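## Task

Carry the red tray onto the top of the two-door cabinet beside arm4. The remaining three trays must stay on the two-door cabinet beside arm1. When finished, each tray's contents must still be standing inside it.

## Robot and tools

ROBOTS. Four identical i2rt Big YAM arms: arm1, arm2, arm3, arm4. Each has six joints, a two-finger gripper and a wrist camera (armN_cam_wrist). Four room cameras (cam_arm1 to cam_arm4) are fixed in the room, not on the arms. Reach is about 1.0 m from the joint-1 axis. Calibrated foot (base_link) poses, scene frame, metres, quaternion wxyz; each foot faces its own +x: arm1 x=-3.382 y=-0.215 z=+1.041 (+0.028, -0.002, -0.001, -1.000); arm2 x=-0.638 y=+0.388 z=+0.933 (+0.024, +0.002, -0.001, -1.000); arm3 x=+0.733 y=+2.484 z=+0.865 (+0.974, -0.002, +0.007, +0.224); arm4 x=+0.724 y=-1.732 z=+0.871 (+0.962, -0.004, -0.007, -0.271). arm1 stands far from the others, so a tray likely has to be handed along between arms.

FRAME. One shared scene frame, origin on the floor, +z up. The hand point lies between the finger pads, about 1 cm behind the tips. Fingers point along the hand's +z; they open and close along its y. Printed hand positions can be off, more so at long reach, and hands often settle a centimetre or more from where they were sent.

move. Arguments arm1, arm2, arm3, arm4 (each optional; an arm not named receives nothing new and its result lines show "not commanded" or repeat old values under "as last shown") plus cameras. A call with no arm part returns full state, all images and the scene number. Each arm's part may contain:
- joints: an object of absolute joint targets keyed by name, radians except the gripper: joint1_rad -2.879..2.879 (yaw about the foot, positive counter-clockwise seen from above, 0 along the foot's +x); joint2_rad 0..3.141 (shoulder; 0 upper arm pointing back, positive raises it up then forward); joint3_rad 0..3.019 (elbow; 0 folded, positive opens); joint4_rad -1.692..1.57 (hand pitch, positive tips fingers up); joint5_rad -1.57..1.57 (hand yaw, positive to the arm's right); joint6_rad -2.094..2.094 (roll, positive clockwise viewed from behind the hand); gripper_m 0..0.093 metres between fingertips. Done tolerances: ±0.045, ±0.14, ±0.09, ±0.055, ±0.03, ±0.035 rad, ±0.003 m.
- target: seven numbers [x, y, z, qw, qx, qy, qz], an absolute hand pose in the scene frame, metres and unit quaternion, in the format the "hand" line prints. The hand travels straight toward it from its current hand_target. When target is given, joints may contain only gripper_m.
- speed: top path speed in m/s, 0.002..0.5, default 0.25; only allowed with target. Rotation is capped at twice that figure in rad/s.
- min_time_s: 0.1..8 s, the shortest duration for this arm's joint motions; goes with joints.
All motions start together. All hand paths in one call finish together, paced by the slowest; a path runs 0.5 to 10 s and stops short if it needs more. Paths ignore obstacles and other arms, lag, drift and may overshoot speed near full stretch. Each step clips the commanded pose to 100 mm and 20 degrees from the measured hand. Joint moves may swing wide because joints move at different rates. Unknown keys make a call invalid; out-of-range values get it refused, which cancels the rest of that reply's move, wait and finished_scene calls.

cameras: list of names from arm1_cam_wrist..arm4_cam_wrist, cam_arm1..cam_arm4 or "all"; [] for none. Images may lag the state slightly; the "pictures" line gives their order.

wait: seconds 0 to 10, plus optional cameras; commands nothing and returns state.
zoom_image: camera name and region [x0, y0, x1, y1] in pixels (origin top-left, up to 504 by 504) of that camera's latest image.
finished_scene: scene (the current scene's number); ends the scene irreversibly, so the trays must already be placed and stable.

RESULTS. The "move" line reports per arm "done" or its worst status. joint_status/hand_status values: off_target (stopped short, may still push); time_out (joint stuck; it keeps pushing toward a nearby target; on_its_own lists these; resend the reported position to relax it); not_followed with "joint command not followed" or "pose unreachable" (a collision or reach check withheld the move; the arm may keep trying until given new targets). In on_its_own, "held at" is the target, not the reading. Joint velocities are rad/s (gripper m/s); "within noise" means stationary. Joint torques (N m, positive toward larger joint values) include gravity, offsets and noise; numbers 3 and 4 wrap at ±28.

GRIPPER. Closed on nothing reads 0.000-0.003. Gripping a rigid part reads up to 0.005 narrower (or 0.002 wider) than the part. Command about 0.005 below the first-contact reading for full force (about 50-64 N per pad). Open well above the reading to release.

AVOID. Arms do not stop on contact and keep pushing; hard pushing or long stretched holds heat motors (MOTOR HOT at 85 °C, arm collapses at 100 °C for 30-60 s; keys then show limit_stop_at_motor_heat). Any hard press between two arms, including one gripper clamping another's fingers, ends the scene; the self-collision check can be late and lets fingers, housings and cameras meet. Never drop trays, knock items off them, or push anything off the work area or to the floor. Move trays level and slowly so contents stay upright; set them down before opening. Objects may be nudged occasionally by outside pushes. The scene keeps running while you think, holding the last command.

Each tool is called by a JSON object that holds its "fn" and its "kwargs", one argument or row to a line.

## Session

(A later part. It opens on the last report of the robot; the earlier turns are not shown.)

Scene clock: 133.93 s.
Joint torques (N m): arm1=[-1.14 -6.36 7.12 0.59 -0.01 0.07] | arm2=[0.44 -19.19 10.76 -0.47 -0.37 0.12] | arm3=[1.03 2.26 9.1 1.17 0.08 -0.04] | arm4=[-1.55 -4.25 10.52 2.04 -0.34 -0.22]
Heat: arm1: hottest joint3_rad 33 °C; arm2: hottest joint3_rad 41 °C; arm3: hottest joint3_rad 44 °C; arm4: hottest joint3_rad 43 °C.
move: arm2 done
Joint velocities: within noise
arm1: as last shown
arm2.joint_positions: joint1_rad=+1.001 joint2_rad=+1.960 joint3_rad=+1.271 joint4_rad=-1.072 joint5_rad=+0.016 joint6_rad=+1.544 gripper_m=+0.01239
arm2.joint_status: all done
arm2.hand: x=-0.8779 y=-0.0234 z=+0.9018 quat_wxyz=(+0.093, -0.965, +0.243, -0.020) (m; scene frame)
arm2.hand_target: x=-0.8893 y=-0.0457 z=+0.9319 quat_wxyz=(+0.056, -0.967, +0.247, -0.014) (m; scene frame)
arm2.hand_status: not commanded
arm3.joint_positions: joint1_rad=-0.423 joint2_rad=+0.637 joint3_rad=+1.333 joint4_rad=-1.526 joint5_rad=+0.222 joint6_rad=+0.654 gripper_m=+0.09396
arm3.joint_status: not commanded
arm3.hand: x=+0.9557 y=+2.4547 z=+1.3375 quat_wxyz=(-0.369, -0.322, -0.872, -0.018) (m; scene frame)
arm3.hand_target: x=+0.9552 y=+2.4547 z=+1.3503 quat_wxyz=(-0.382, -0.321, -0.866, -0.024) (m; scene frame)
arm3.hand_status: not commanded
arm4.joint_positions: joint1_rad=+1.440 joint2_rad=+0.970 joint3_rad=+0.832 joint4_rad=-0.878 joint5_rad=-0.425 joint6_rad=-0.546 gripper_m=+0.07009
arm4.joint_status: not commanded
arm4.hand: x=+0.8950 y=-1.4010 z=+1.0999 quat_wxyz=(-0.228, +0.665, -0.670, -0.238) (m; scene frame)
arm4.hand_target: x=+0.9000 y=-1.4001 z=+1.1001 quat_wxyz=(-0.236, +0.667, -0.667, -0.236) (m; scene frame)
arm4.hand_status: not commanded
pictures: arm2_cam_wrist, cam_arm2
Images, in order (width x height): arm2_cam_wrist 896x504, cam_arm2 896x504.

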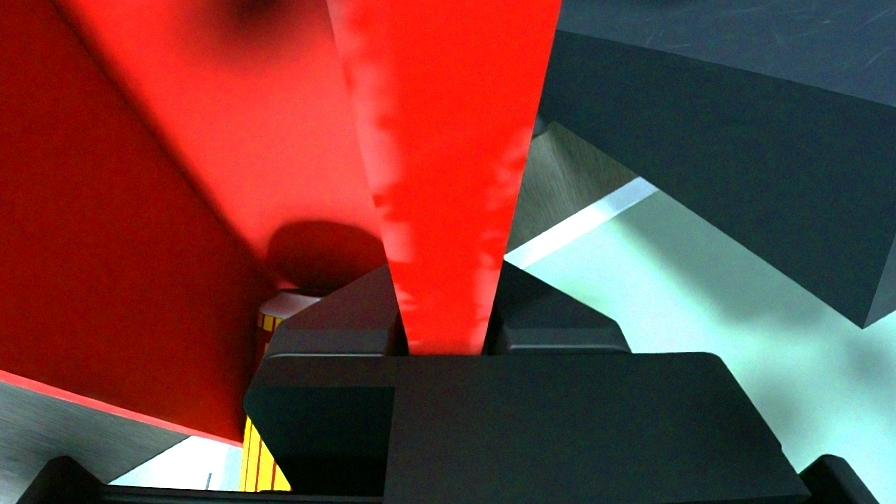

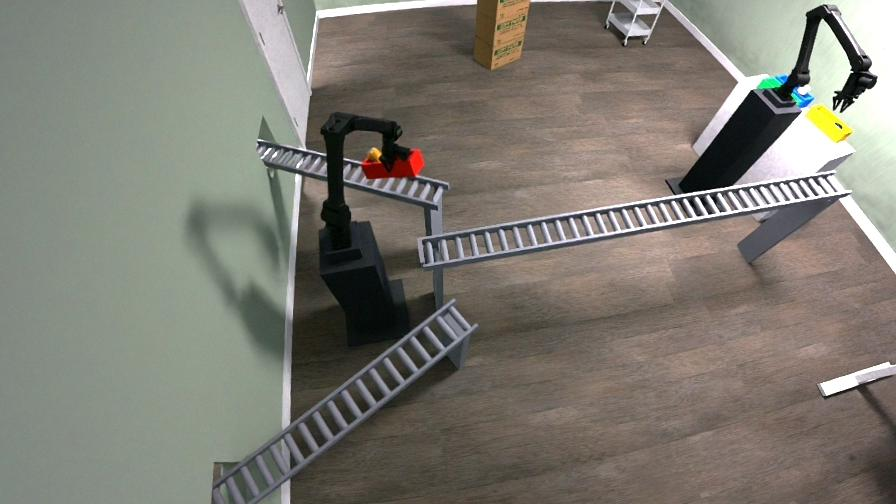

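{"fn": "move", "kwargs": {
  "arm2": {"target":[-0.89,-0.05,0.92,0.073,0.955,-0.242,0.169],"speed":0.12},
  "cameras": ["cam_arm2","arm2_cam_wrist"]
}}

{"fn": "zoom_image", "kwargs": {
  "camera": "cam_arm2",
  "region": [330, 120, 510, 280]
}}

Scene clock: 141.10 s.
Joint torques (N m): arm1=[-1.03 -6.36 7.09 0.59 -0.01 0.06] | arm2=[-0.32 -18.73 7.71 0.7 -1.2 -0.23] | arm3=[0.97 2.37 9.13 1.21 0.09 -0.06] | arm4=[-2.02 -3.6 10.52 2.17 -0.34 -0.23]
Heat: arm1: hottest joint3_rad 33 °C; arm2: hottest joint3_rad 41 °C; arm3: hottest joint3_rad 44 °C; arm4: hottest joint3_rad 43 °C.
move: arm2 off_target
Joint velocities: within noise
arm1.joint_positions: joint1_rad=-1.628 joint2_rad=+1.004 joint3_rad=+0.804 joint4_rad=-0.955 joint5_rad=+0.001 joint6_rad=-1.582 gripper_m=+0.03988
arm1.joint_status: not commanded
arm1.hand: x=-3.3805 y=+0.1360 z=+1.2234 quat_wxyz=(+0.205, -0.979, -0.005, +0.000) (m; scene frame)
arm1.hand_target: x=-3.3797 y=+0.1335 z=+1.2226 quat_wxyz=(+0.203, -0.979, -0.005, -0.001) (m; scene frame)
arm1.hand_status: not commanded
arm2.joint_positions: joint1_rad=+0.887 joint2_rad=+1.941 joint3_rad=+1.184 joint4_rad=-0.889 joint5_rad=-0.341 joint6_rad=+1.457 gripper_m=+0.01239
arm2.joint_status: not commanded
arm2.hand: x=-0.8770 y=-0.0343 z=+0.8922 quat_wxyz=(-0.028, -0.950, +0.259, -0.173) (m; scene frame)
arm2.hand_target: x=-0.8896 y=-0.0493 z=+0.9202 quat_wxyz=(-0.072, -0.953, +0.241, -0.168) (m; scene frame)
arm2.hand_status: off_target (0.034 m and 5.5 deg from the pose sent, 0.034 m and 25.6 deg at the start)
arm3, arm4: as last shown
pictures: arm2_cam_wrist, cam_arm2
Images, in order (width x height): arm2_cam_wrist 896x504, cam_arm2 896x504.

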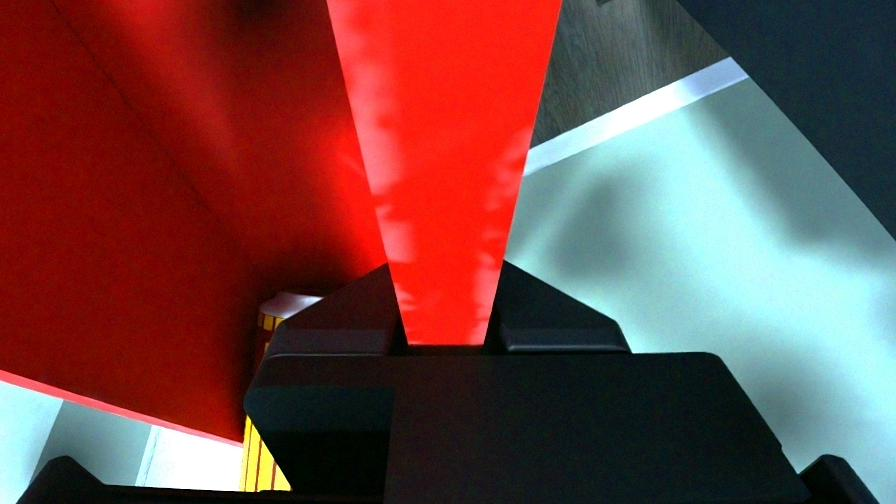

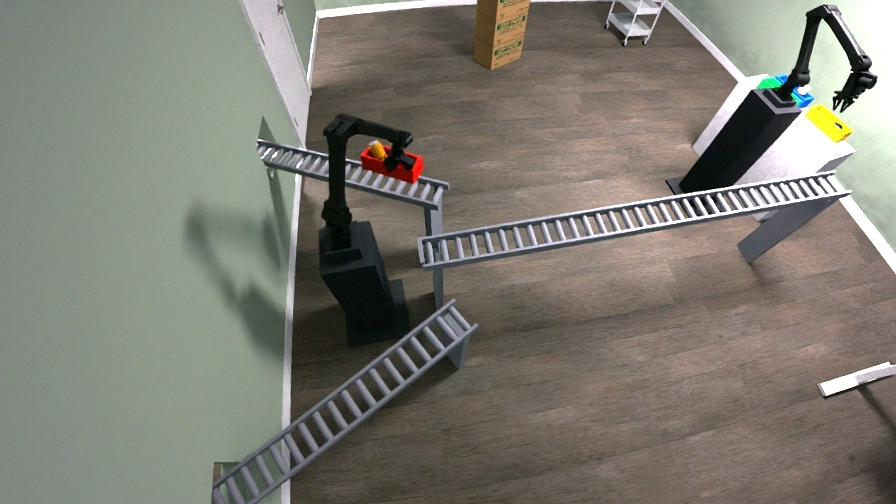

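Scaled by 2.800 from the camera's 896x504 image, which has a finer 1280x720 frame.

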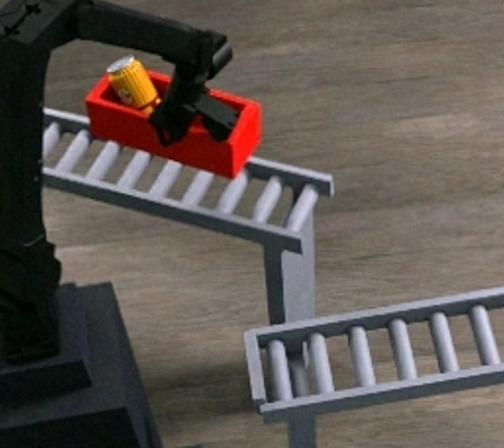

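{"fn": "move", "kwargs": {
  "arm2": {"target":[-0.91,-0.085,0.80,0.085,0.955,-0.242,0.165],"speed":0.1},
  "cameras": ["cam_arm2","arm2_cam_wrist"]
}}

{"fn": "zoom_image", "kwargs": {
  "camera": "cam_arm2",
  "region": [340, 130, 470, 250]
}}

Scene clock: 149.03 s.
Joint torques (N m): arm1=[-0.91 -6.24 7.1 0.58 -0.02 0.06] | arm2=[0.5 -17.9 9.11 0.88 -1.23 -0.14] | arm3=[1.14 2.43 9.21 1.24 0.08 -0.06] | arm4=[-2.02 -3.84 10.4 2.17 -0.36 -0.25]
Heat: arm1: hottest joint3_rad 33 °C; arm2: hottest joint3_rad 41 °C; arm3: hottest joint3_rad 44 °C; arm4: hottest joint3_rad 43 °C.
move: arm2 off_target
Joint velocities: within noise
arm1, arm3, arm4: as last shown
arm2.joint_positions: joint1_rad=+0.887 joint2_rad=+2.196 joint3_rad=+1.236 joint4_rad=-0.661 joint5_rad=-0.344 joint6_rad=+1.456 gripper_m=+0.01239
arm2.joint_status: not commanded
arm2.hand: x=-0.8903 y=-0.0539 z=+0.7803 quat_wxyz=(-0.040, -0.950, +0.257, -0.170) (m; scene frame)
arm2.hand_target: x=-0.9093 y=-0.0836 z=+0.8016 quat_wxyz=(-0.085, -0.953, +0.241, -0.164) (m; scene frame)
arm2.hand_status: off_target (0.042 m and 5.5 deg from the pose sent, 0.110 m and 6.9 deg at the start)
pictures: arm2_cam_wrist, cam_arm2
Images, in order (width x height): arm2_cam_wrist 896x504, cam_arm2 896x504.

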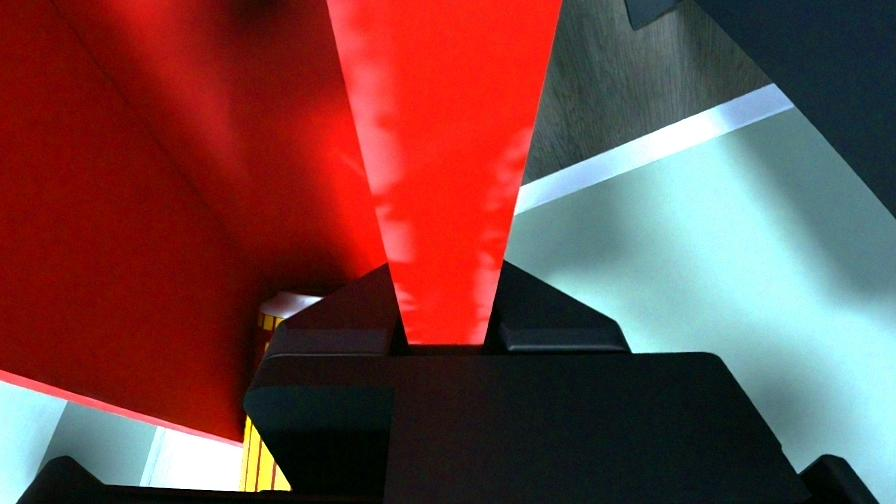

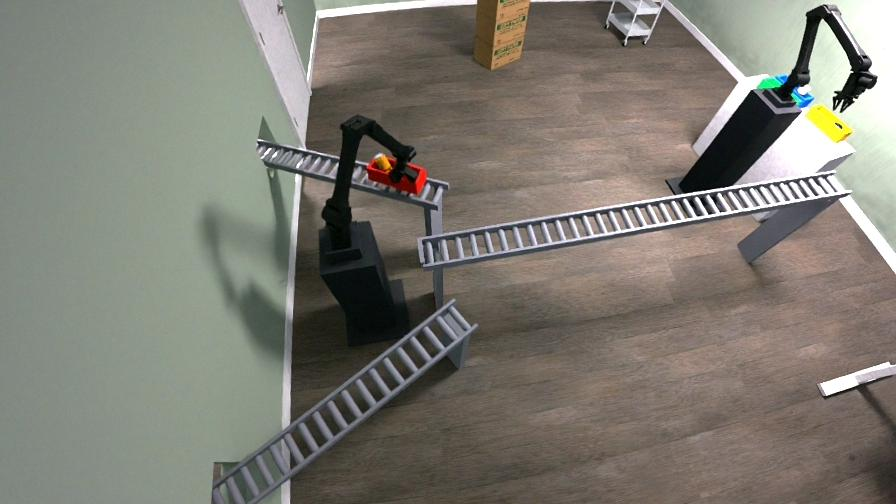

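Scaled by 3.877 from the camera's 896x504 image, which has a finer 1280x720 frame.

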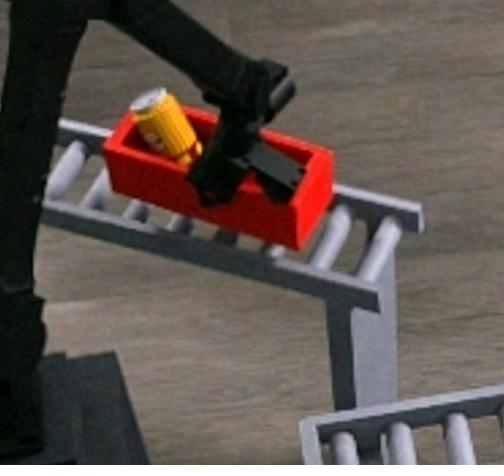

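{"fn": "move", "kwargs": {
  "arm2": {"target":[-0.912,-0.088,0.745,0.085,0.955,-0.242,0.15],"speed":0.08},
  "cameras": ["cam_arm2","arm2_cam_wrist"]
}}

{"fn": "zoom_image", "kwargs": {
  "camera": "cam_arm2",
  "region": [340, 130, 470, 250]
}}

Scene clock: 161.40 s.
Joint torques (N m): arm1=[-1.08 -6.48 7.12 0.59 -0.01 0.07] | arm2=[0.97 -18.55 7.77 0.91 -1.08 -0.09] | arm3=[1.03 2.49 9.17 1.21 0.09 -0.07] | arm4=[-1.85 -3.78 10.47 2.25 -0.33 -0.22]
Heat: arm1: hottest joint3_rad 34 °C; arm2: hottest joint3_rad 40 °C; arm3: hottest joint3_rad 44 °C; arm4: hottest joint3_rad 43 °C.
move: arm2 off_target
Joint velocities: within noise
arm1, arm3, arm4: as last shown
arm2.joint_positions: joint1_rad=+0.892 joint2_rad=+2.311 joint3_rad=+1.266 joint4_rad=-0.552 joint5_rad=-0.319 joint6_rad=+1.461 gripper_m=+0.01239
arm2.joint_status: not commanded
arm2.hand: x=-0.8960 y=-0.0589 z=+0.7278 quat_wxyz=(-0.046, -0.953, +0.256, -0.155) (m; scene frame)
arm2.hand_target: x=-0.9114 y=-0.0870 z=+0.7462 quat_wxyz=(-0.085, -0.955, +0.242, -0.150) (m; scene frame)
arm2.hand_status: off_target (0.037 m and 4.7 deg from the pose sent, 0.054 m and 5.9 deg at the start)
pictures: arm2_cam_wrist, cam_arm2
Images, in order (width x height): arm2_cam_wrist 896x504, cam_arm2 896x504.

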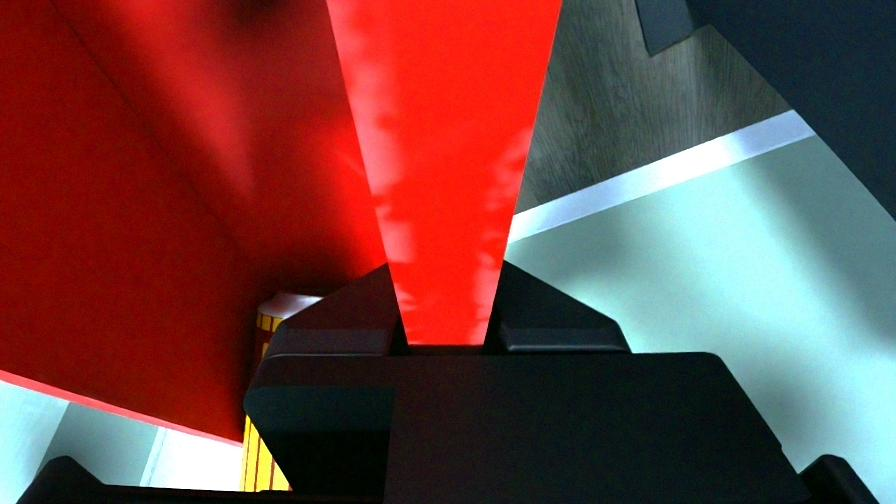

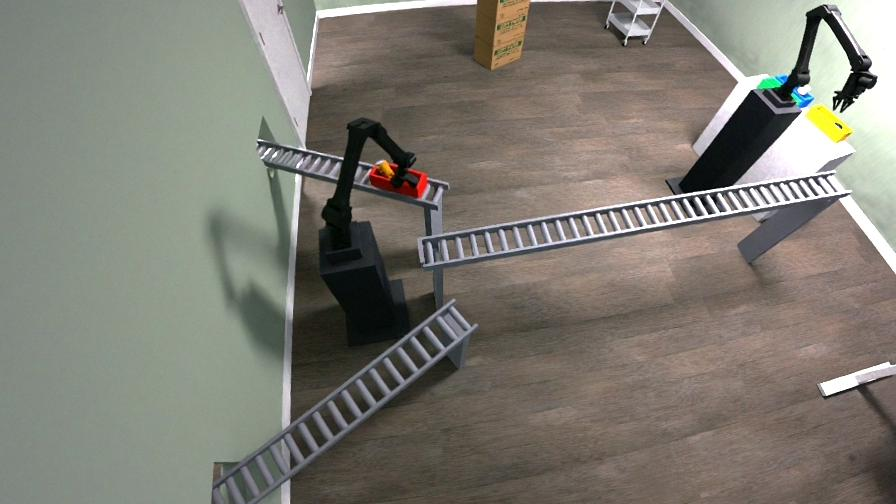

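Scaled by 3.877 from the camera's 896x504 image, which has a finer 1280x720 frame.

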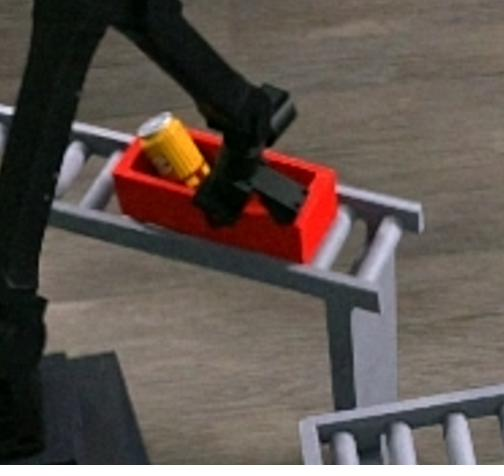

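{"fn": "move", "kwargs": {
  "arm2": {"target":[-0.912,-0.088,0.718,0.085,0.955,-0.242,0.14],"speed":0.06},
  "cameras": ["cam_arm2","arm2_cam_wrist"]
}}

{"fn": "zoom_image", "kwargs": {
  "camera": "cam_arm2",
  "region": [350, 140, 460, 230]
}}

Scene clock: 174.77 s.
Joint torques (N m): arm1=[-1.03 -6.53 7.08 0.59 -0.01 0.07] | arm2=[1.26 -16.32 7.95 1.16 -1.4 -0.06] | arm3=[1.32 2.43 9.18 1.17 0.08 -0.05] | arm4=[-1.61 -3.55 10.5 1.96 -0.37 -0.24]
Heat: arm1: hottest joint3_rad 34 °C; arm2: hottest joint3_rad 41 °C; arm3: hottest joint3_rad 45 °C; arm4: hottest joint3_rad 43 °C.
move: arm2 off_target
Joint velocities: within noise
arm1, arm3, arm4: as last shown
arm2.joint_positions: joint1_rad=+0.892 joint2_rad=+2.332 joint3_rad=+1.274 joint4_rad=-0.504 joint5_rad=-0.293 joint6_rad=+1.463 gripper_m=+0.01239
arm2.joint_status: not commanded
arm2.hand: x=-0.9047 y=-0.0635 z=+0.7174 quat_wxyz=(-0.058, -0.955, +0.255, -0.137) (m; scene frame)
arm2.hand_target: x=-0.9115 y=-0.0873 z=+0.7192 quat_wxyz=(-0.085, -0.956, +0.242, -0.140) (m; scene frame)
arm2.hand_status: off_target (0.026 m and 3.5 deg from the pose sent, 0.035 m and 5.0 deg at the start)
pictures: arm2_cam_wrist, cam_arm2
Images, in order (width x height): arm2_cam_wrist 896x504, cam_arm2 896x504.

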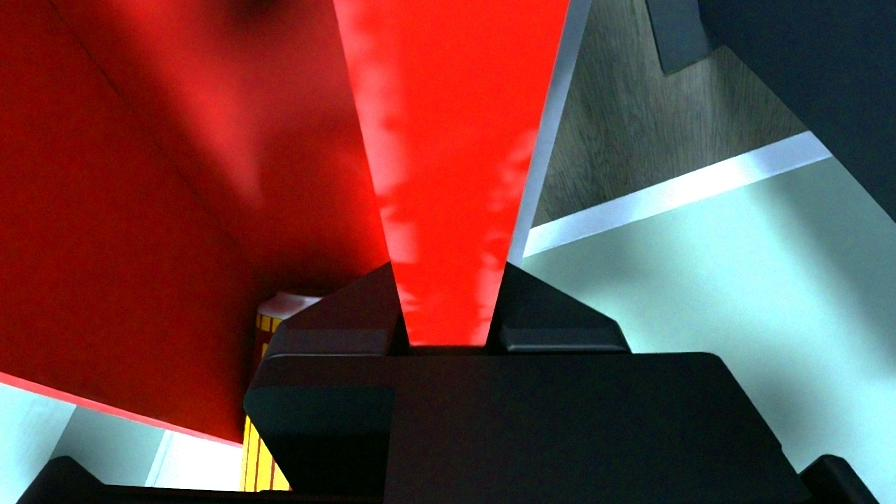

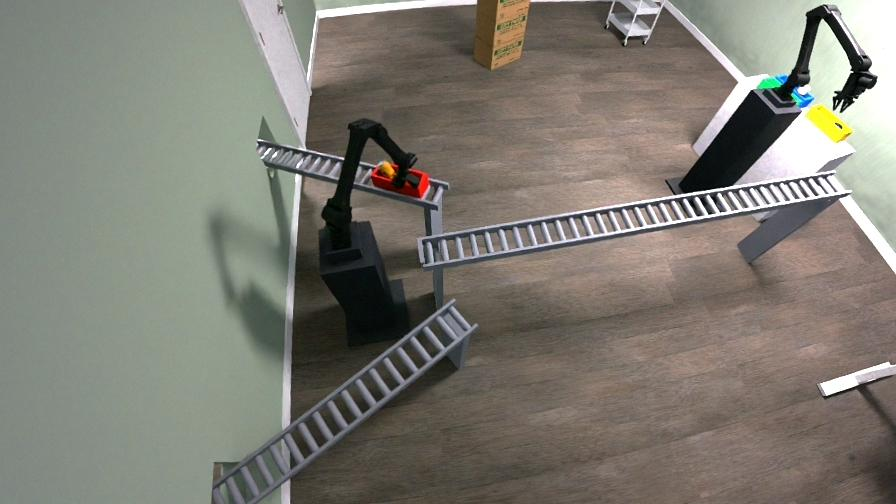

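Scaled by 4.582 from the camera's 896x504 image, which has a finer 1280x720 frame.

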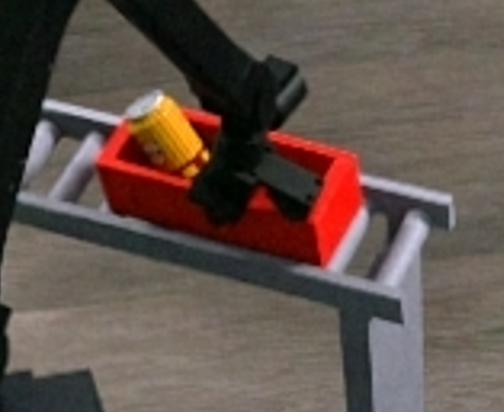

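{"fn": "move", "kwargs": {
  "arm2": {"target":[-0.905,-0.068,0.735,0.075,0.955,-0.242,0.13],"speed":0.06}
}}

{"fn": "move", "kwargs": {
  "arm2": {"target":[-0.905,-0.068,0.695,0.07,0.955,-0.242,0.12],"speed":0.06},
  "cameras": ["cam_arm2","arm2_cam_wrist"]
}}

{"fn": "zoom_image", "kwargs": {
  "camera": "cam_arm2",
  "region": [350, 140, 460, 230]
}}

Scene clock: 182.60 s.
Joint torques (N m): arm1=[-1.08 -6.36 7.05 0.58 -0.03 0.05] | arm2=[1.08 -19.66 4.18 0.51 -0.99 -0.01] | arm3=[1.2 2.32 9.16 1.2 0.09 -0.05] | arm4=[-1.79 -3.9 10.51 2.11 -0.36 -0.25]
Heat: arm1: hottest joint3_rad 34 °C; arm2: hottest joint3_rad 40 °C; arm3: hottest joint3_rad 45 °C; arm4: hottest joint3_rad 44 °C.
move: arm2 off_target
Joint velocities: within noise
arm1, arm3, arm4: as last shown
arm2.joint_positions: joint1_rad=+0.892 joint2_rad=+2.323 joint3_rad=+1.246 joint4_rad=-0.494 joint5_rad=-0.277 joint6_rad=+1.455 gripper_m=+0.01239
arm2.joint_status: not commanded
arm2.hand: x=-0.9007 y=-0.0534 z=+0.7159 quat_wxyz=(-0.051, -0.958, +0.252, -0.130) (m; scene frame)
arm2.hand_target: x=-0.9048 y=-0.0678 z=+0.7348 quat_wxyz=(-0.075, -0.958, +0.243, -0.130) (m; scene frame)
arm2.hand_status: off_target (0.024 m and 2.9 deg from the pose sent, 0.018 m and 2.6 deg at the start)
pictures: none

Scene clock: 183.77 s.
Joint torques (N m): arm1=[-0.97 -6.24 7.12 0.53 -0.02 0.05] | arm2=[1.14 -13.63 6.43 2.29 -0.06 -0.01] | arm3=[1.2 2.49 9.16 1.16 0.09 -0.04] | arm4=[-1.55 -3.37 10.51 2.15 -0.35 -0.25]
Heat: arm1: hottest joint3_rad 34 °C; arm2: hottest joint3_rad 40 °C; arm3: hottest joint3_rad 45 °C; arm4: hottest joint3_rad 44 °C.
move: arm2 off_target
Joint velocities: within noise
arm1, arm3, arm4: as last shown
arm2.joint_positions: joint1_rad=+0.897 joint2_rad=+2.327 joint3_rad=+1.246 joint4_rad=-0.479 joint5_rad=-0.275 joint6_rad=+1.458 gripper_m=+0.01239
arm2.joint_status: not commanded
arm2.hand: x=-0.8997 y=-0.0563 z=+0.7138 quat_wxyz=(-0.055, -0.958, +0.250, -0.128) (m; scene frame)
arm2.hand_target: x=-0.9043 y=-0.0671 z=+0.6962 quat_wxyz=(-0.070, -0.960, +0.243, -0.121) (m; scene frame)
arm2.hand_status: off_target (0.023 m and 2.1 deg from the pose sent, 0.026 m and 2.6 deg at the start)
pictures: arm2_cam_wrist, cam_arm2
Images, in order (width x height): arm2_cam_wrist 896x504, cam_arm2 896x504.

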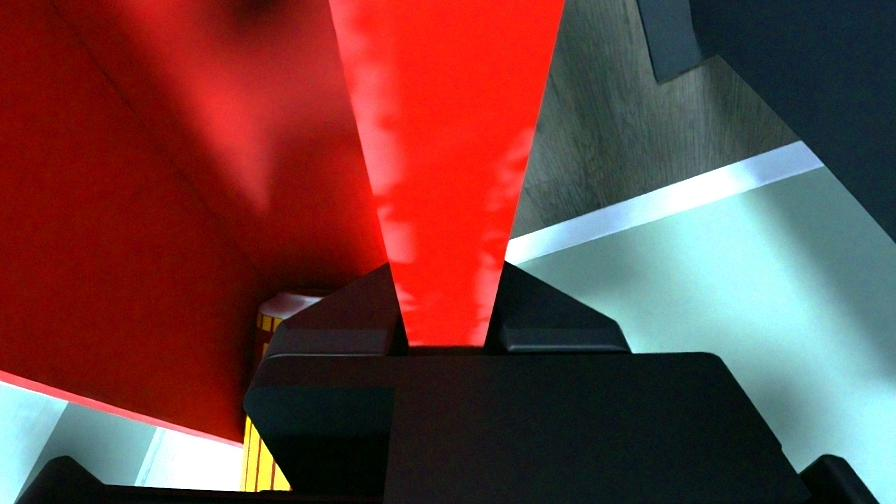

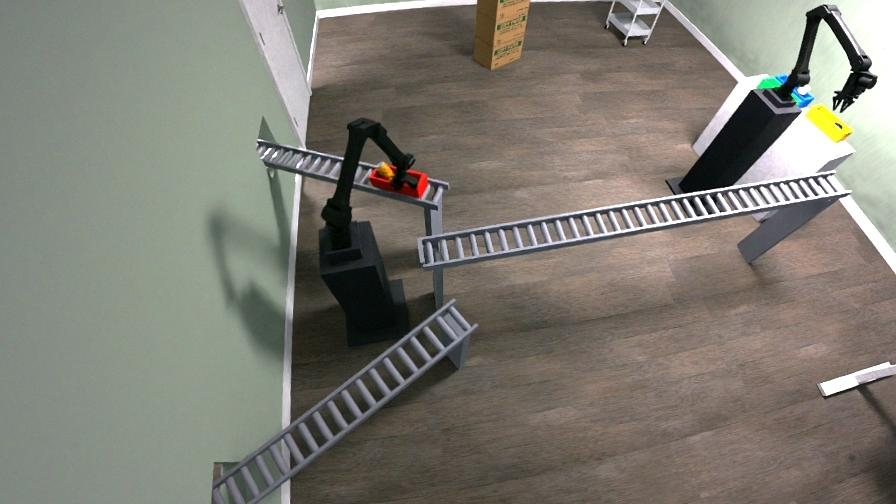

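Scaled by 4.582 from the camera's 896x504 image, which has a finer 1280x720 frame.

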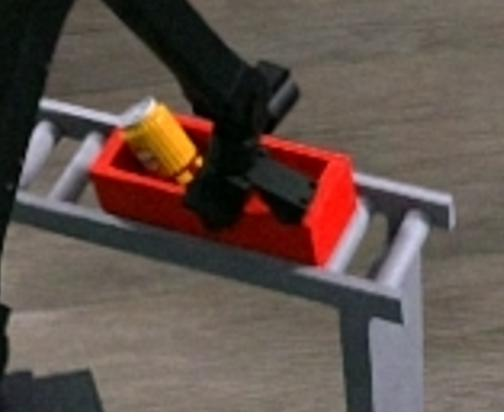

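{"fn": "move", "kwargs": {
  "arm2": {"target":[-0.918,-0.1,0.75,0.075,0.955,-0.242,0.13],"speed":0.08}
}}

{"fn": "move", "kwargs": {
  "arm2": {"target":[-0.916,-0.095,0.70,0.07,0.955,-0.242,0.12],"speed":0.06},
  "cameras": ["cam_arm2","arm2_cam_wrist"]
}}

{"fn": "zoom_image", "kwargs": {
  "camera": "cam_arm2",
  "region": [350, 140, 460, 230]
}}

Scene clock: 189.40 s.
Joint torques (N m): arm1=[-1.03 -6.42 7.09 0.59 -0.01 0.07] | arm2=[1.44 -19.66 8.39 -0.03 -1.11 0.08] | arm3=[1.26 2.43 9.16 1.17 0.08 -0.05] | arm4=[-1.32 -3.9 10.33 1.91 -0.31 -0.26]
Heat: arm1: hottest joint3_rad 34 °C; arm2: hottest joint3_rad 39 °C; arm3: hottest joint3_rad 45 °C; arm4: hottest joint3_rad 44 °C.
move: arm2 off_target
Joint velocities: within noise
arm1, arm3, arm4: as last shown
arm2.joint_positions: joint1_rad=+0.901 joint2_rad=+2.330 joint3_rad=+1.306 joint4_rad=-0.568 joint5_rad=-0.274 joint6_rad=+1.459 gripper_m=+0.01239
arm2.joint_status: not commanded
arm2.hand: x=-0.9053 y=-0.0669 z=+0.7238 quat_wxyz=(-0.040, -0.958, +0.251, -0.133) (m; scene frame)
arm2.hand_target: x=-0.9172 y=-0.0988 z=+0.7509 quat_wxyz=(-0.075, -0.958, +0.242, -0.130) (m; scene frame)
arm2.hand_status: off_target (0.044 m and 4.1 deg from the pose sent, 0.060 m and 2.5 deg at the start)
pictures: none

Scene clock: 190.77 s.
Joint torques (N m): arm1=[-1.26 -6.42 7.1 0.59 -0.01 0.05] | arm2=[0.97 -14.45 8.59 1.83 -0.14 0.12] | arm3=[0.91 2.67 9.2 1.18 0.08 -0.06] | arm4=[-1.61 -3.55 10.55 2.18 -0.36 -0.22]
Heat: arm1: hottest joint3_rad 34 °C; arm2: hottest joint3_rad 39 °C; arm3: hottest joint3_rad 45 °C; arm4: hottest joint3_rad 44 °C.
move: arm2 off_target
Joint velocities: within noise
arm1: as last shown
arm2.joint_positions: joint1_rad=+0.911 joint2_rad=+2.353 joint3_rad=+1.318 joint4_rad=-0.533 joint5_rad=-0.274 joint6_rad=+1.459 gripper_m=+0.01239
arm2.joint_status: not commanded
arm2.hand: x=-0.9047 y=-0.0756 z=+0.7141 quat_wxyz=(-0.050, -0.960, +0.244, -0.129) (m; scene frame)
arm2.hand_target: x=-0.9152 y=-0.0938 z=+0.7013 quat_wxyz=(-0.070, -0.960, +0.243, -0.121) (m; scene frame)
arm2.hand_status: off_target (0.027 m and 2.5 deg from the pose sent, 0.038 m and 3.8 deg at the start)
arm3.joint_positions: joint1_rad=-0.423 joint2_rad=+0.637 joint3_rad=+1.333 joint4_rad=-1.526 joint5_rad=+0.222 joint6_rad=+0.654 gripper_m=+0.09396
arm3.joint_status: not commanded
arm3.hand: x=+0.9557 y=+2.4547 z=+1.3375 quat_wxyz=(-0.369, -0.322, -0.872, -0.018) (m; scene frame)
arm3.hand_target: x=+0.9552 y=+2.4547 z=+1.3503 quat_wxyz=(-0.382, -0.321, -0.866, -0.024) (m; scene frame)
arm3.hand_status: not commanded
arm4.joint_positions: joint1_rad=+1.440 joint2_rad=+0.970 joint3_rad=+0.832 joint4_rad=-0.878 joint5_rad=-0.425 joint6_rad=-0.546 gripper_m=+0.07009
arm4.joint_status: not commanded
arm4.hand: x=+0.8950 y=-1.4010 z=+1.0999 quat_wxyz=(-0.228, +0.665, -0.670, -0.238) (m; scene frame)
arm4.hand_target: x=+0.9000 y=-1.4001 z=+1.1001 quat_wxyz=(-0.236, +0.667, -0.667, -0.236) (m; scene frame)
arm4.hand_status: not commanded
pictures: arm2_cam_wrist, cam_arm2
Images, in order (width x height): arm2_cam_wrist 896x504, cam_arm2 896x504.

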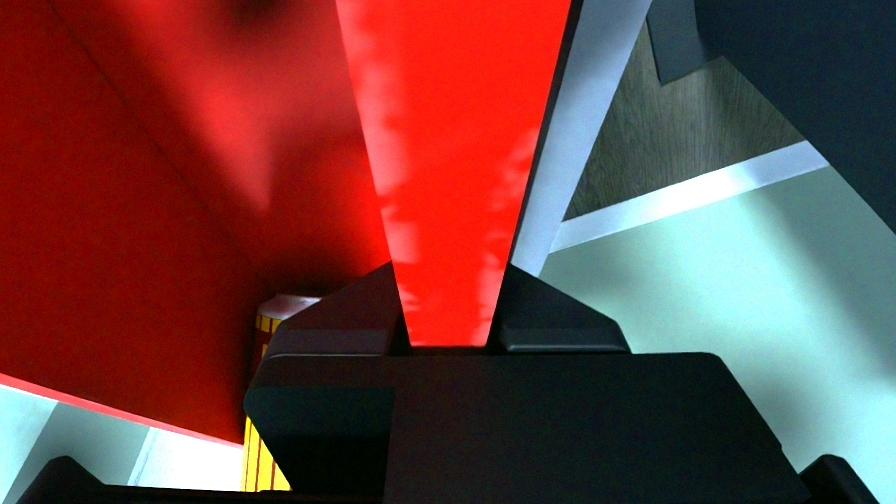

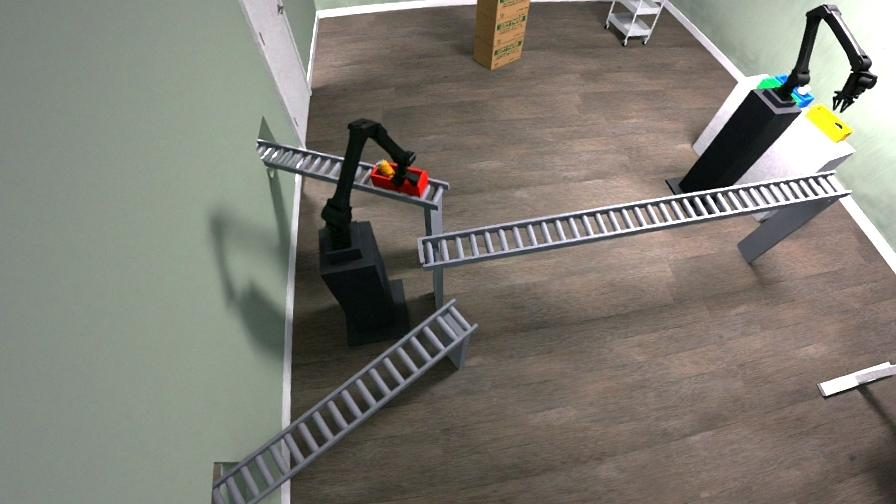

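Scaled by 4.582 from the camera's 896x504 image, which has a finer 1280x720 frame.

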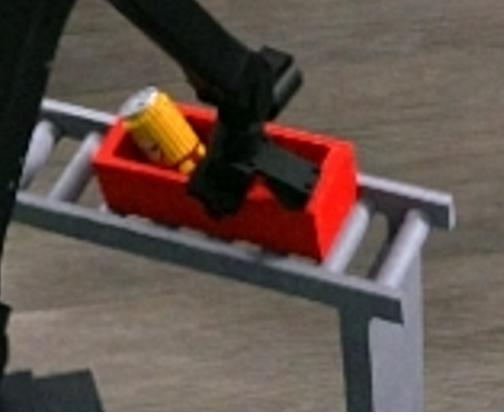

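{"fn": "move", "kwargs": {
  "arm2": {"target":[-0.912,-0.084,0.735,0.085,0.955,-0.242,0.12],"speed":0.06}
}}

{"fn": "move", "kwargs": {
  "arm2": {"target":[-0.911,-0.082,0.69,0.06,0.955,-0.242,0.12],"speed":0.06},
  "cameras": ["cam_arm2","arm2_cam_wrist"]
}}

{"fn": "zoom_image", "kwargs": {
  "camera": "cam_arm2",
  "region": [350, 140, 460, 230]
}}

Scene clock: 196.13 s.
Joint torques (N m): arm1=[-1.03 -6.42 7.08 0.58 -0.01 0.06] | arm2=[0.21 -20.07 4.53 0.85 -0.51 0.01] | arm3=[1.14 2.32 9.17 1.18 0.1 -0.06] | arm4=[-1.73 -3.96 10.54 2 -0.36 -0.2]
Heat: arm1: hottest joint3_rad 34 °C; arm2: hottest joint3_rad 39 °C; arm3: hottest joint3_rad 45 °C; arm4: hottest joint3_rad 44 °C.
move: arm2 off_target
Joint velocities: within noise
arm1.joint_positions: joint1_rad=-1.628 joint2_rad=+1.004 joint3_rad=+0.804 joint4_rad=-0.955 joint5_rad=+0.001 joint6_rad=-1.582 gripper_m=+0.03988
arm1.joint_status: not commanded
arm1.hand: x=-3.3805 y=+0.1360 z=+1.2234 quat_wxyz=(+0.205, -0.979, -0.005, +0.000) (m; scene frame)
arm1.hand_target: x=-3.3797 y=+0.1335 z=+1.2226 quat_wxyz=(+0.203, -0.979, -0.005, -0.001) (m; scene frame)
arm1.hand_status: not commanded
arm2.joint_positions: joint1_rad=+0.911 joint2_rad=+2.337 joint3_rad=+1.280 joint4_rad=-0.494 joint5_rad=-0.275 joint6_rad=+1.467 gripper_m=+0.01239
arm2.joint_status: not commanded
arm2.hand: x=-0.9006 y=-0.0702 z=+0.7150 quat_wxyz=(-0.058, -0.959, +0.247, -0.127) (m; scene frame)
arm2.hand_target: x=-0.9118 y=-0.0836 z=+0.7349 quat_wxyz=(-0.085, -0.959, +0.243, -0.120) (m; scene frame)
arm2.hand_status: off_target (0.027 m and 3.2 deg from the pose sent, 0.024 m and 4.1 deg at the start)
arm3, arm4: as last shown
pictures: none

Scene clock: 197.40 s.
Joint torques (N m): arm1=[-1.14 -6.42 7.12 0.51 -0.02 0.06] | arm2=[0.5 -12.4 8.9 1.21 0.11 -0.04] | arm3=[1.08 2.49 9.1 1.2 0.1 -0.05] | arm4=[-1.44 -4.13 10.51 2.03 -0.31 -0.24]
Heat: arm1: hottest joint3_rad 34 °C; arm2: hottest joint3_rad 39 °C; arm3: hottest joint3_rad 45 °C; arm4: hottest joint3_rad 44 °C.
move: arm2 off_target
Joint velocities: within noise
arm1, arm3, arm4: as last shown
arm2.joint_positions: joint1_rad=+0.911 joint2_rad=+2.344 joint3_rad=+1.289 joint4_rad=-0.503 joint5_rad=-0.272 joint6_rad=+1.469 gripper_m=+0.01239
arm2.joint_status: not commanded
arm2.hand: x=-0.9013 y=-0.0704 z=+0.7133 quat_wxyz=(-0.054, -0.959, +0.249, -0.127) (m; scene frame)
arm2.hand_target: x=-0.9101 y=-0.0806 z=+0.6913 quat_wxyz=(-0.060, -0.960, +0.244, -0.121) (m; scene frame)
arm2.hand_status: off_target (0.028 m and 1.2 deg from the pose sent, 0.030 m and 0.9 deg at the start)
pictures: arm2_cam_wrist, cam_arm2
Images, in order (width x height): arm2_cam_wrist 896x504, cam_arm2 896x504.

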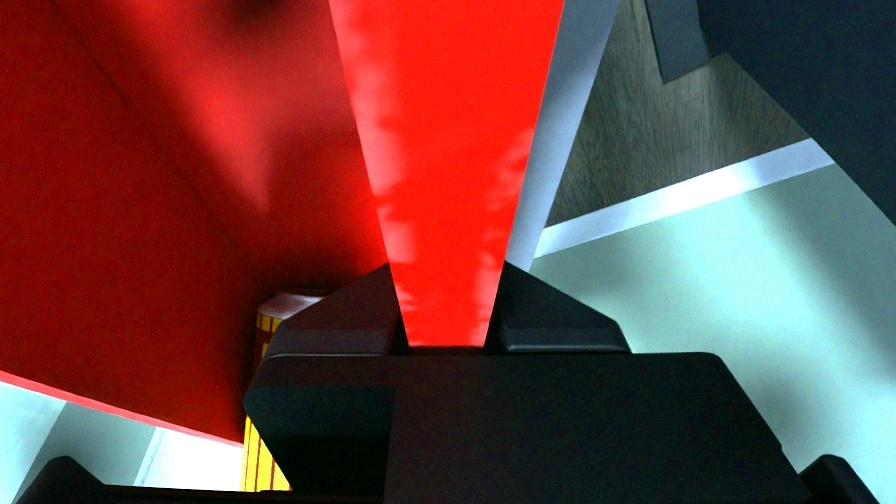

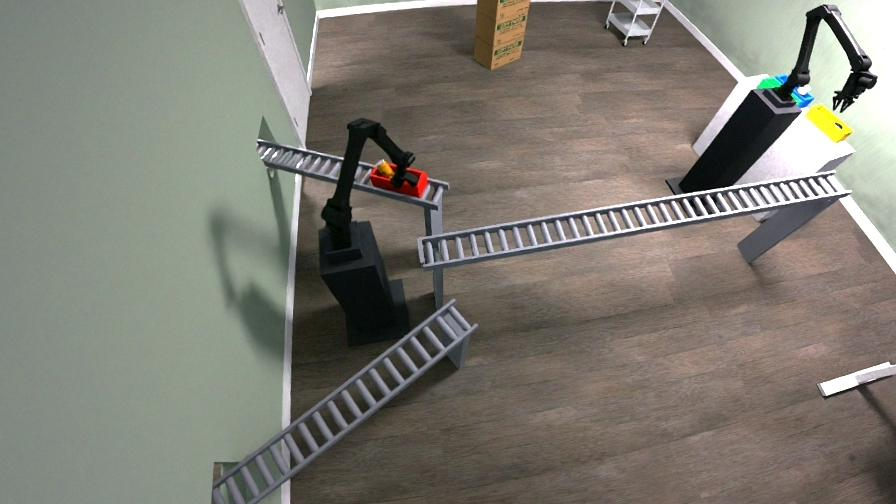

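Scaled by 4.582 from the camera's 896x504 image, which has a finer 1280x720 frame.

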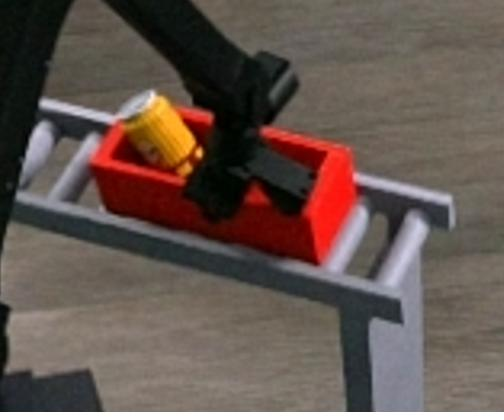

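{"fn": "move", "kwargs": {
  "arm2": {"target":[-0.905,-0.08,0.79,0.11,0.925,-0.235,0.265],"speed":0.1},
  "cameras": ["cam_arm2","arm2_cam_wrist"]
}}

{"fn": "zoom_image", "kwargs": {
  "camera": "cam_arm2",
  "region": [340, 120, 460, 220]
}}

Scene clock: 208.43 s.
Joint torques (N m): arm1=[-0.97 -6.65 7.06 0.58 -0.01 0.06] | arm2=[0.03 -20.19 5.83 -0.21 -1.41 -0.27] | arm3=[1.14 2.55 9.07 1.21 0.09 -0.04] | arm4=[-1.44 -3.72 10.59 2.17 -0.34 -0.18]
Heat: arm1: hottest joint3_rad 34 °C; arm2: hottest joint3_rad 40 °C; arm3: hottest joint3_rad 45 °C; arm4: hottest joint3_rad 44 °C.
move: arm2 off_target
Joint velocities: within noise
arm1, arm3, arm4: as last shown
arm2.joint_positions: joint1_rad=+0.830 joint2_rad=+2.291 joint3_rad=+1.294 joint4_rad=-0.662 joint5_rad=-0.557 joint6_rad=+1.398 gripper_m=+0.01239
arm2.joint_status: not commanded
arm2.hand: x=-0.8925 y=-0.0638 z=+0.7617 quat_wxyz=(-0.077, -0.925, +0.258, -0.269) (m; scene frame)
arm2.hand_target: x=-0.9046 y=-0.0794 z=+0.7895 quat_wxyz=(-0.110, -0.928, +0.236, -0.265) (m; scene frame)
arm2.hand_status: off_target (0.035 m and 4.6 deg from the pose sent, 0.077 m and 17.6 deg at the start)
pictures: arm2_cam_wrist, cam_arm2
Images, in order (width x height): arm2_cam_wrist 896x504, cam_arm2 896x504.

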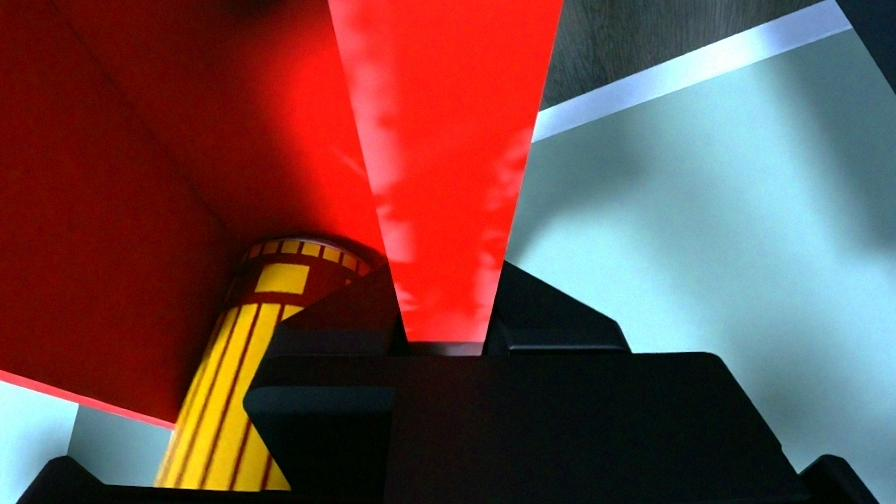

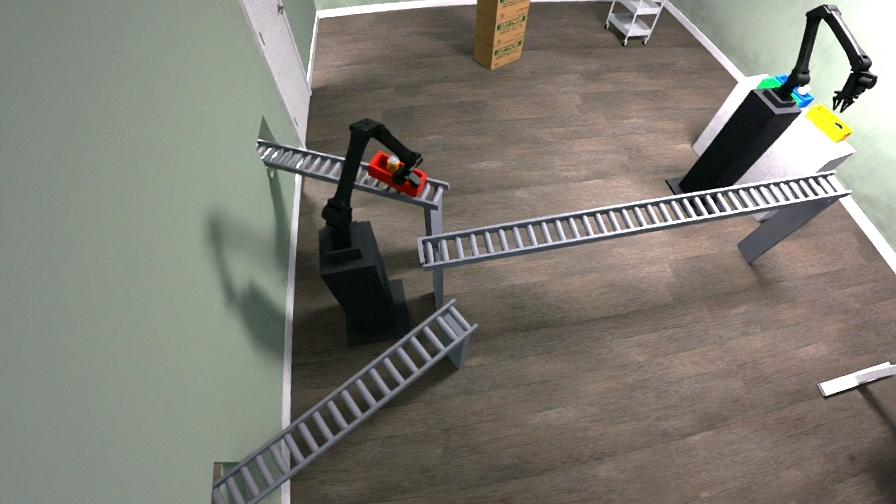

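Scaled by 4.200 from the camera's 896x504 image, which has a finer 1280x720 frame.

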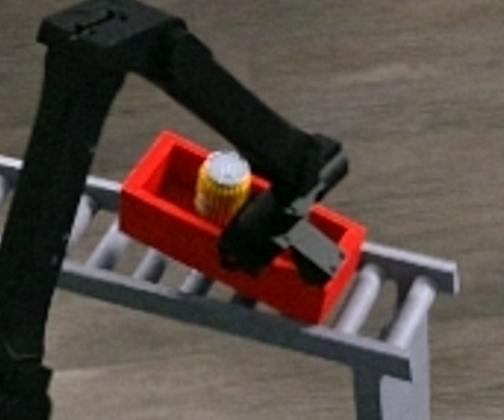

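{"fn": "move", "kwargs": {
  "arm2": {"target":[-0.911,-0.09,0.755,0.085,0.950,-0.242,0.16],"speed":0.05}
}}

{"fn": "move", "kwargs": {
  "arm2": {"target":[-0.911,-0.083,0.70,0.07,0.955,-0.242,0.135],"speed":0.06},
  "cameras": ["cam_arm2","arm2_cam_wrist"]
}}

{"fn": "zoom_image", "kwargs": {
  "camera": "cam_arm2",
  "region": [350, 140, 460, 230]
}}

Scene clock: 214.80 s.
Joint torques (N m): arm1=[-1.26 -6.48 7.15 0.62 -0.02 0.07] | arm2=[1.49 -18.37 6.49 0.94 -0.82 0.07] | arm3=[1.08 2.49 9.07 1.2 0.11 -0.05] | arm4=[-1.96 -3.9 10.39 2 -0.32 -0.2]
Heat: arm1: hottest joint3_rad 34 °C; arm2: hottest joint3_rad 40 °C; arm3: hottest joint3_rad 45 °C; arm4: hottest joint3_rad 44 °C.
move: arm2 off_target
Joint velocities: within noise
arm1, arm3, arm4: as last shown
arm2.joint_positions: joint1_rad=+0.881 joint2_rad=+2.294 joint3_rad=+1.294 joint4_rad=-0.584 joint5_rad=-0.346 joint6_rad=+1.443 gripper_m=+0.01239
arm2.joint_status: not commanded
arm2.hand: x=-0.9052 y=-0.0693 z=+0.7431 quat_wxyz=(-0.059, -0.952, +0.251, -0.164) (m; scene frame)
arm2.hand_target: x=-0.9107 y=-0.0895 z=+0.7555 quat_wxyz=(-0.085, -0.953, +0.243, -0.161) (m; scene frame)
arm2.hand_status: off_target (0.025 m and 3.2 deg from the pose sent, 0.033 m and 13.0 deg at the start)
pictures: none

Scene clock: 216.23 s.
Joint torques (N m): arm1=[-0.91 -6.65 7.13 0.58 -0.01 0.05] | arm2=[1.67 -13.86 7.75 1.5 -1.2 -0.07] | arm3=[1.14 2.32 9.16 1.18 0.09 -0.05] | arm4=[-1.55 -4.25 10.29 2.21 -0.35 -0.21]
Heat: arm1: hottest joint3_rad 34 °C; arm2: hottest joint3_rad 40 °C; arm3: hottest joint3_rad 45 °C; arm4: hottest joint3_rad 44 °C.
move: arm2 off_target
Joint velocities: within noise
arm1, arm3, arm4: as last shown
arm2.joint_positions: joint1_rad=+0.890 joint2_rad=+2.343 joint3_rad=+1.294 joint4_rad=-0.516 joint5_rad=-0.277 joint6_rad=+1.465 gripper_m=+0.01239
arm2.joint_status: not commanded
arm2.hand: x=-0.9101 y=-0.0650 z=+0.7149 quat_wxyz=(-0.053, -0.956, +0.257, -0.130) (m; scene frame)
arm2.hand_target: x=-0.9104 y=-0.0819 z=+0.7010 quat_wxyz=(-0.070, -0.958, +0.243, -0.135) (m; scene frame)
arm2.hand_status: off_target (0.023 m and 2.6 deg from the pose sent, 0.046 m and 3.7 deg at the start)
pictures: arm2_cam_wrist, cam_arm2
Images, in order (width x height): arm2_cam_wrist 896x504, cam_arm2 896x504.

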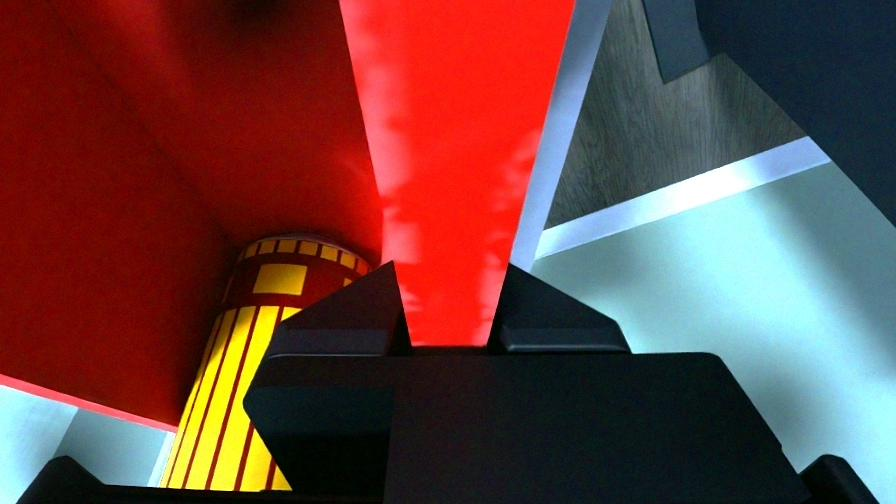

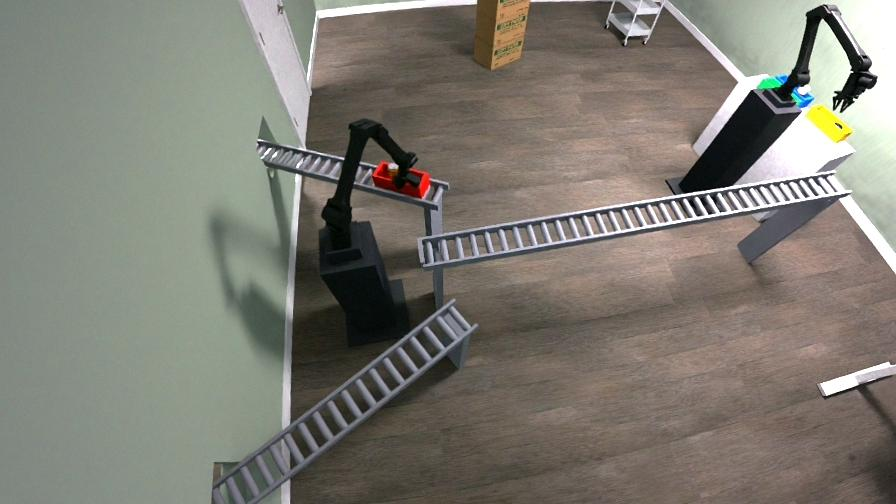

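Scaled by 4.582 from the camera's 896x504 image, which has a finer 1280x720 frame.

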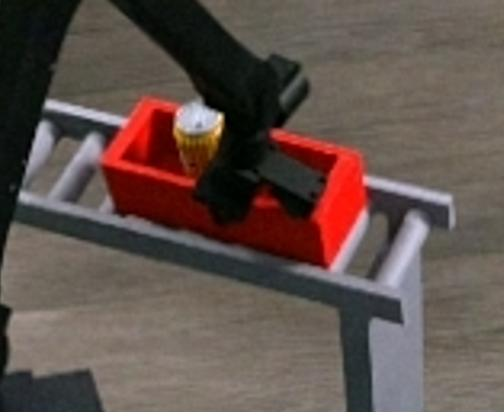

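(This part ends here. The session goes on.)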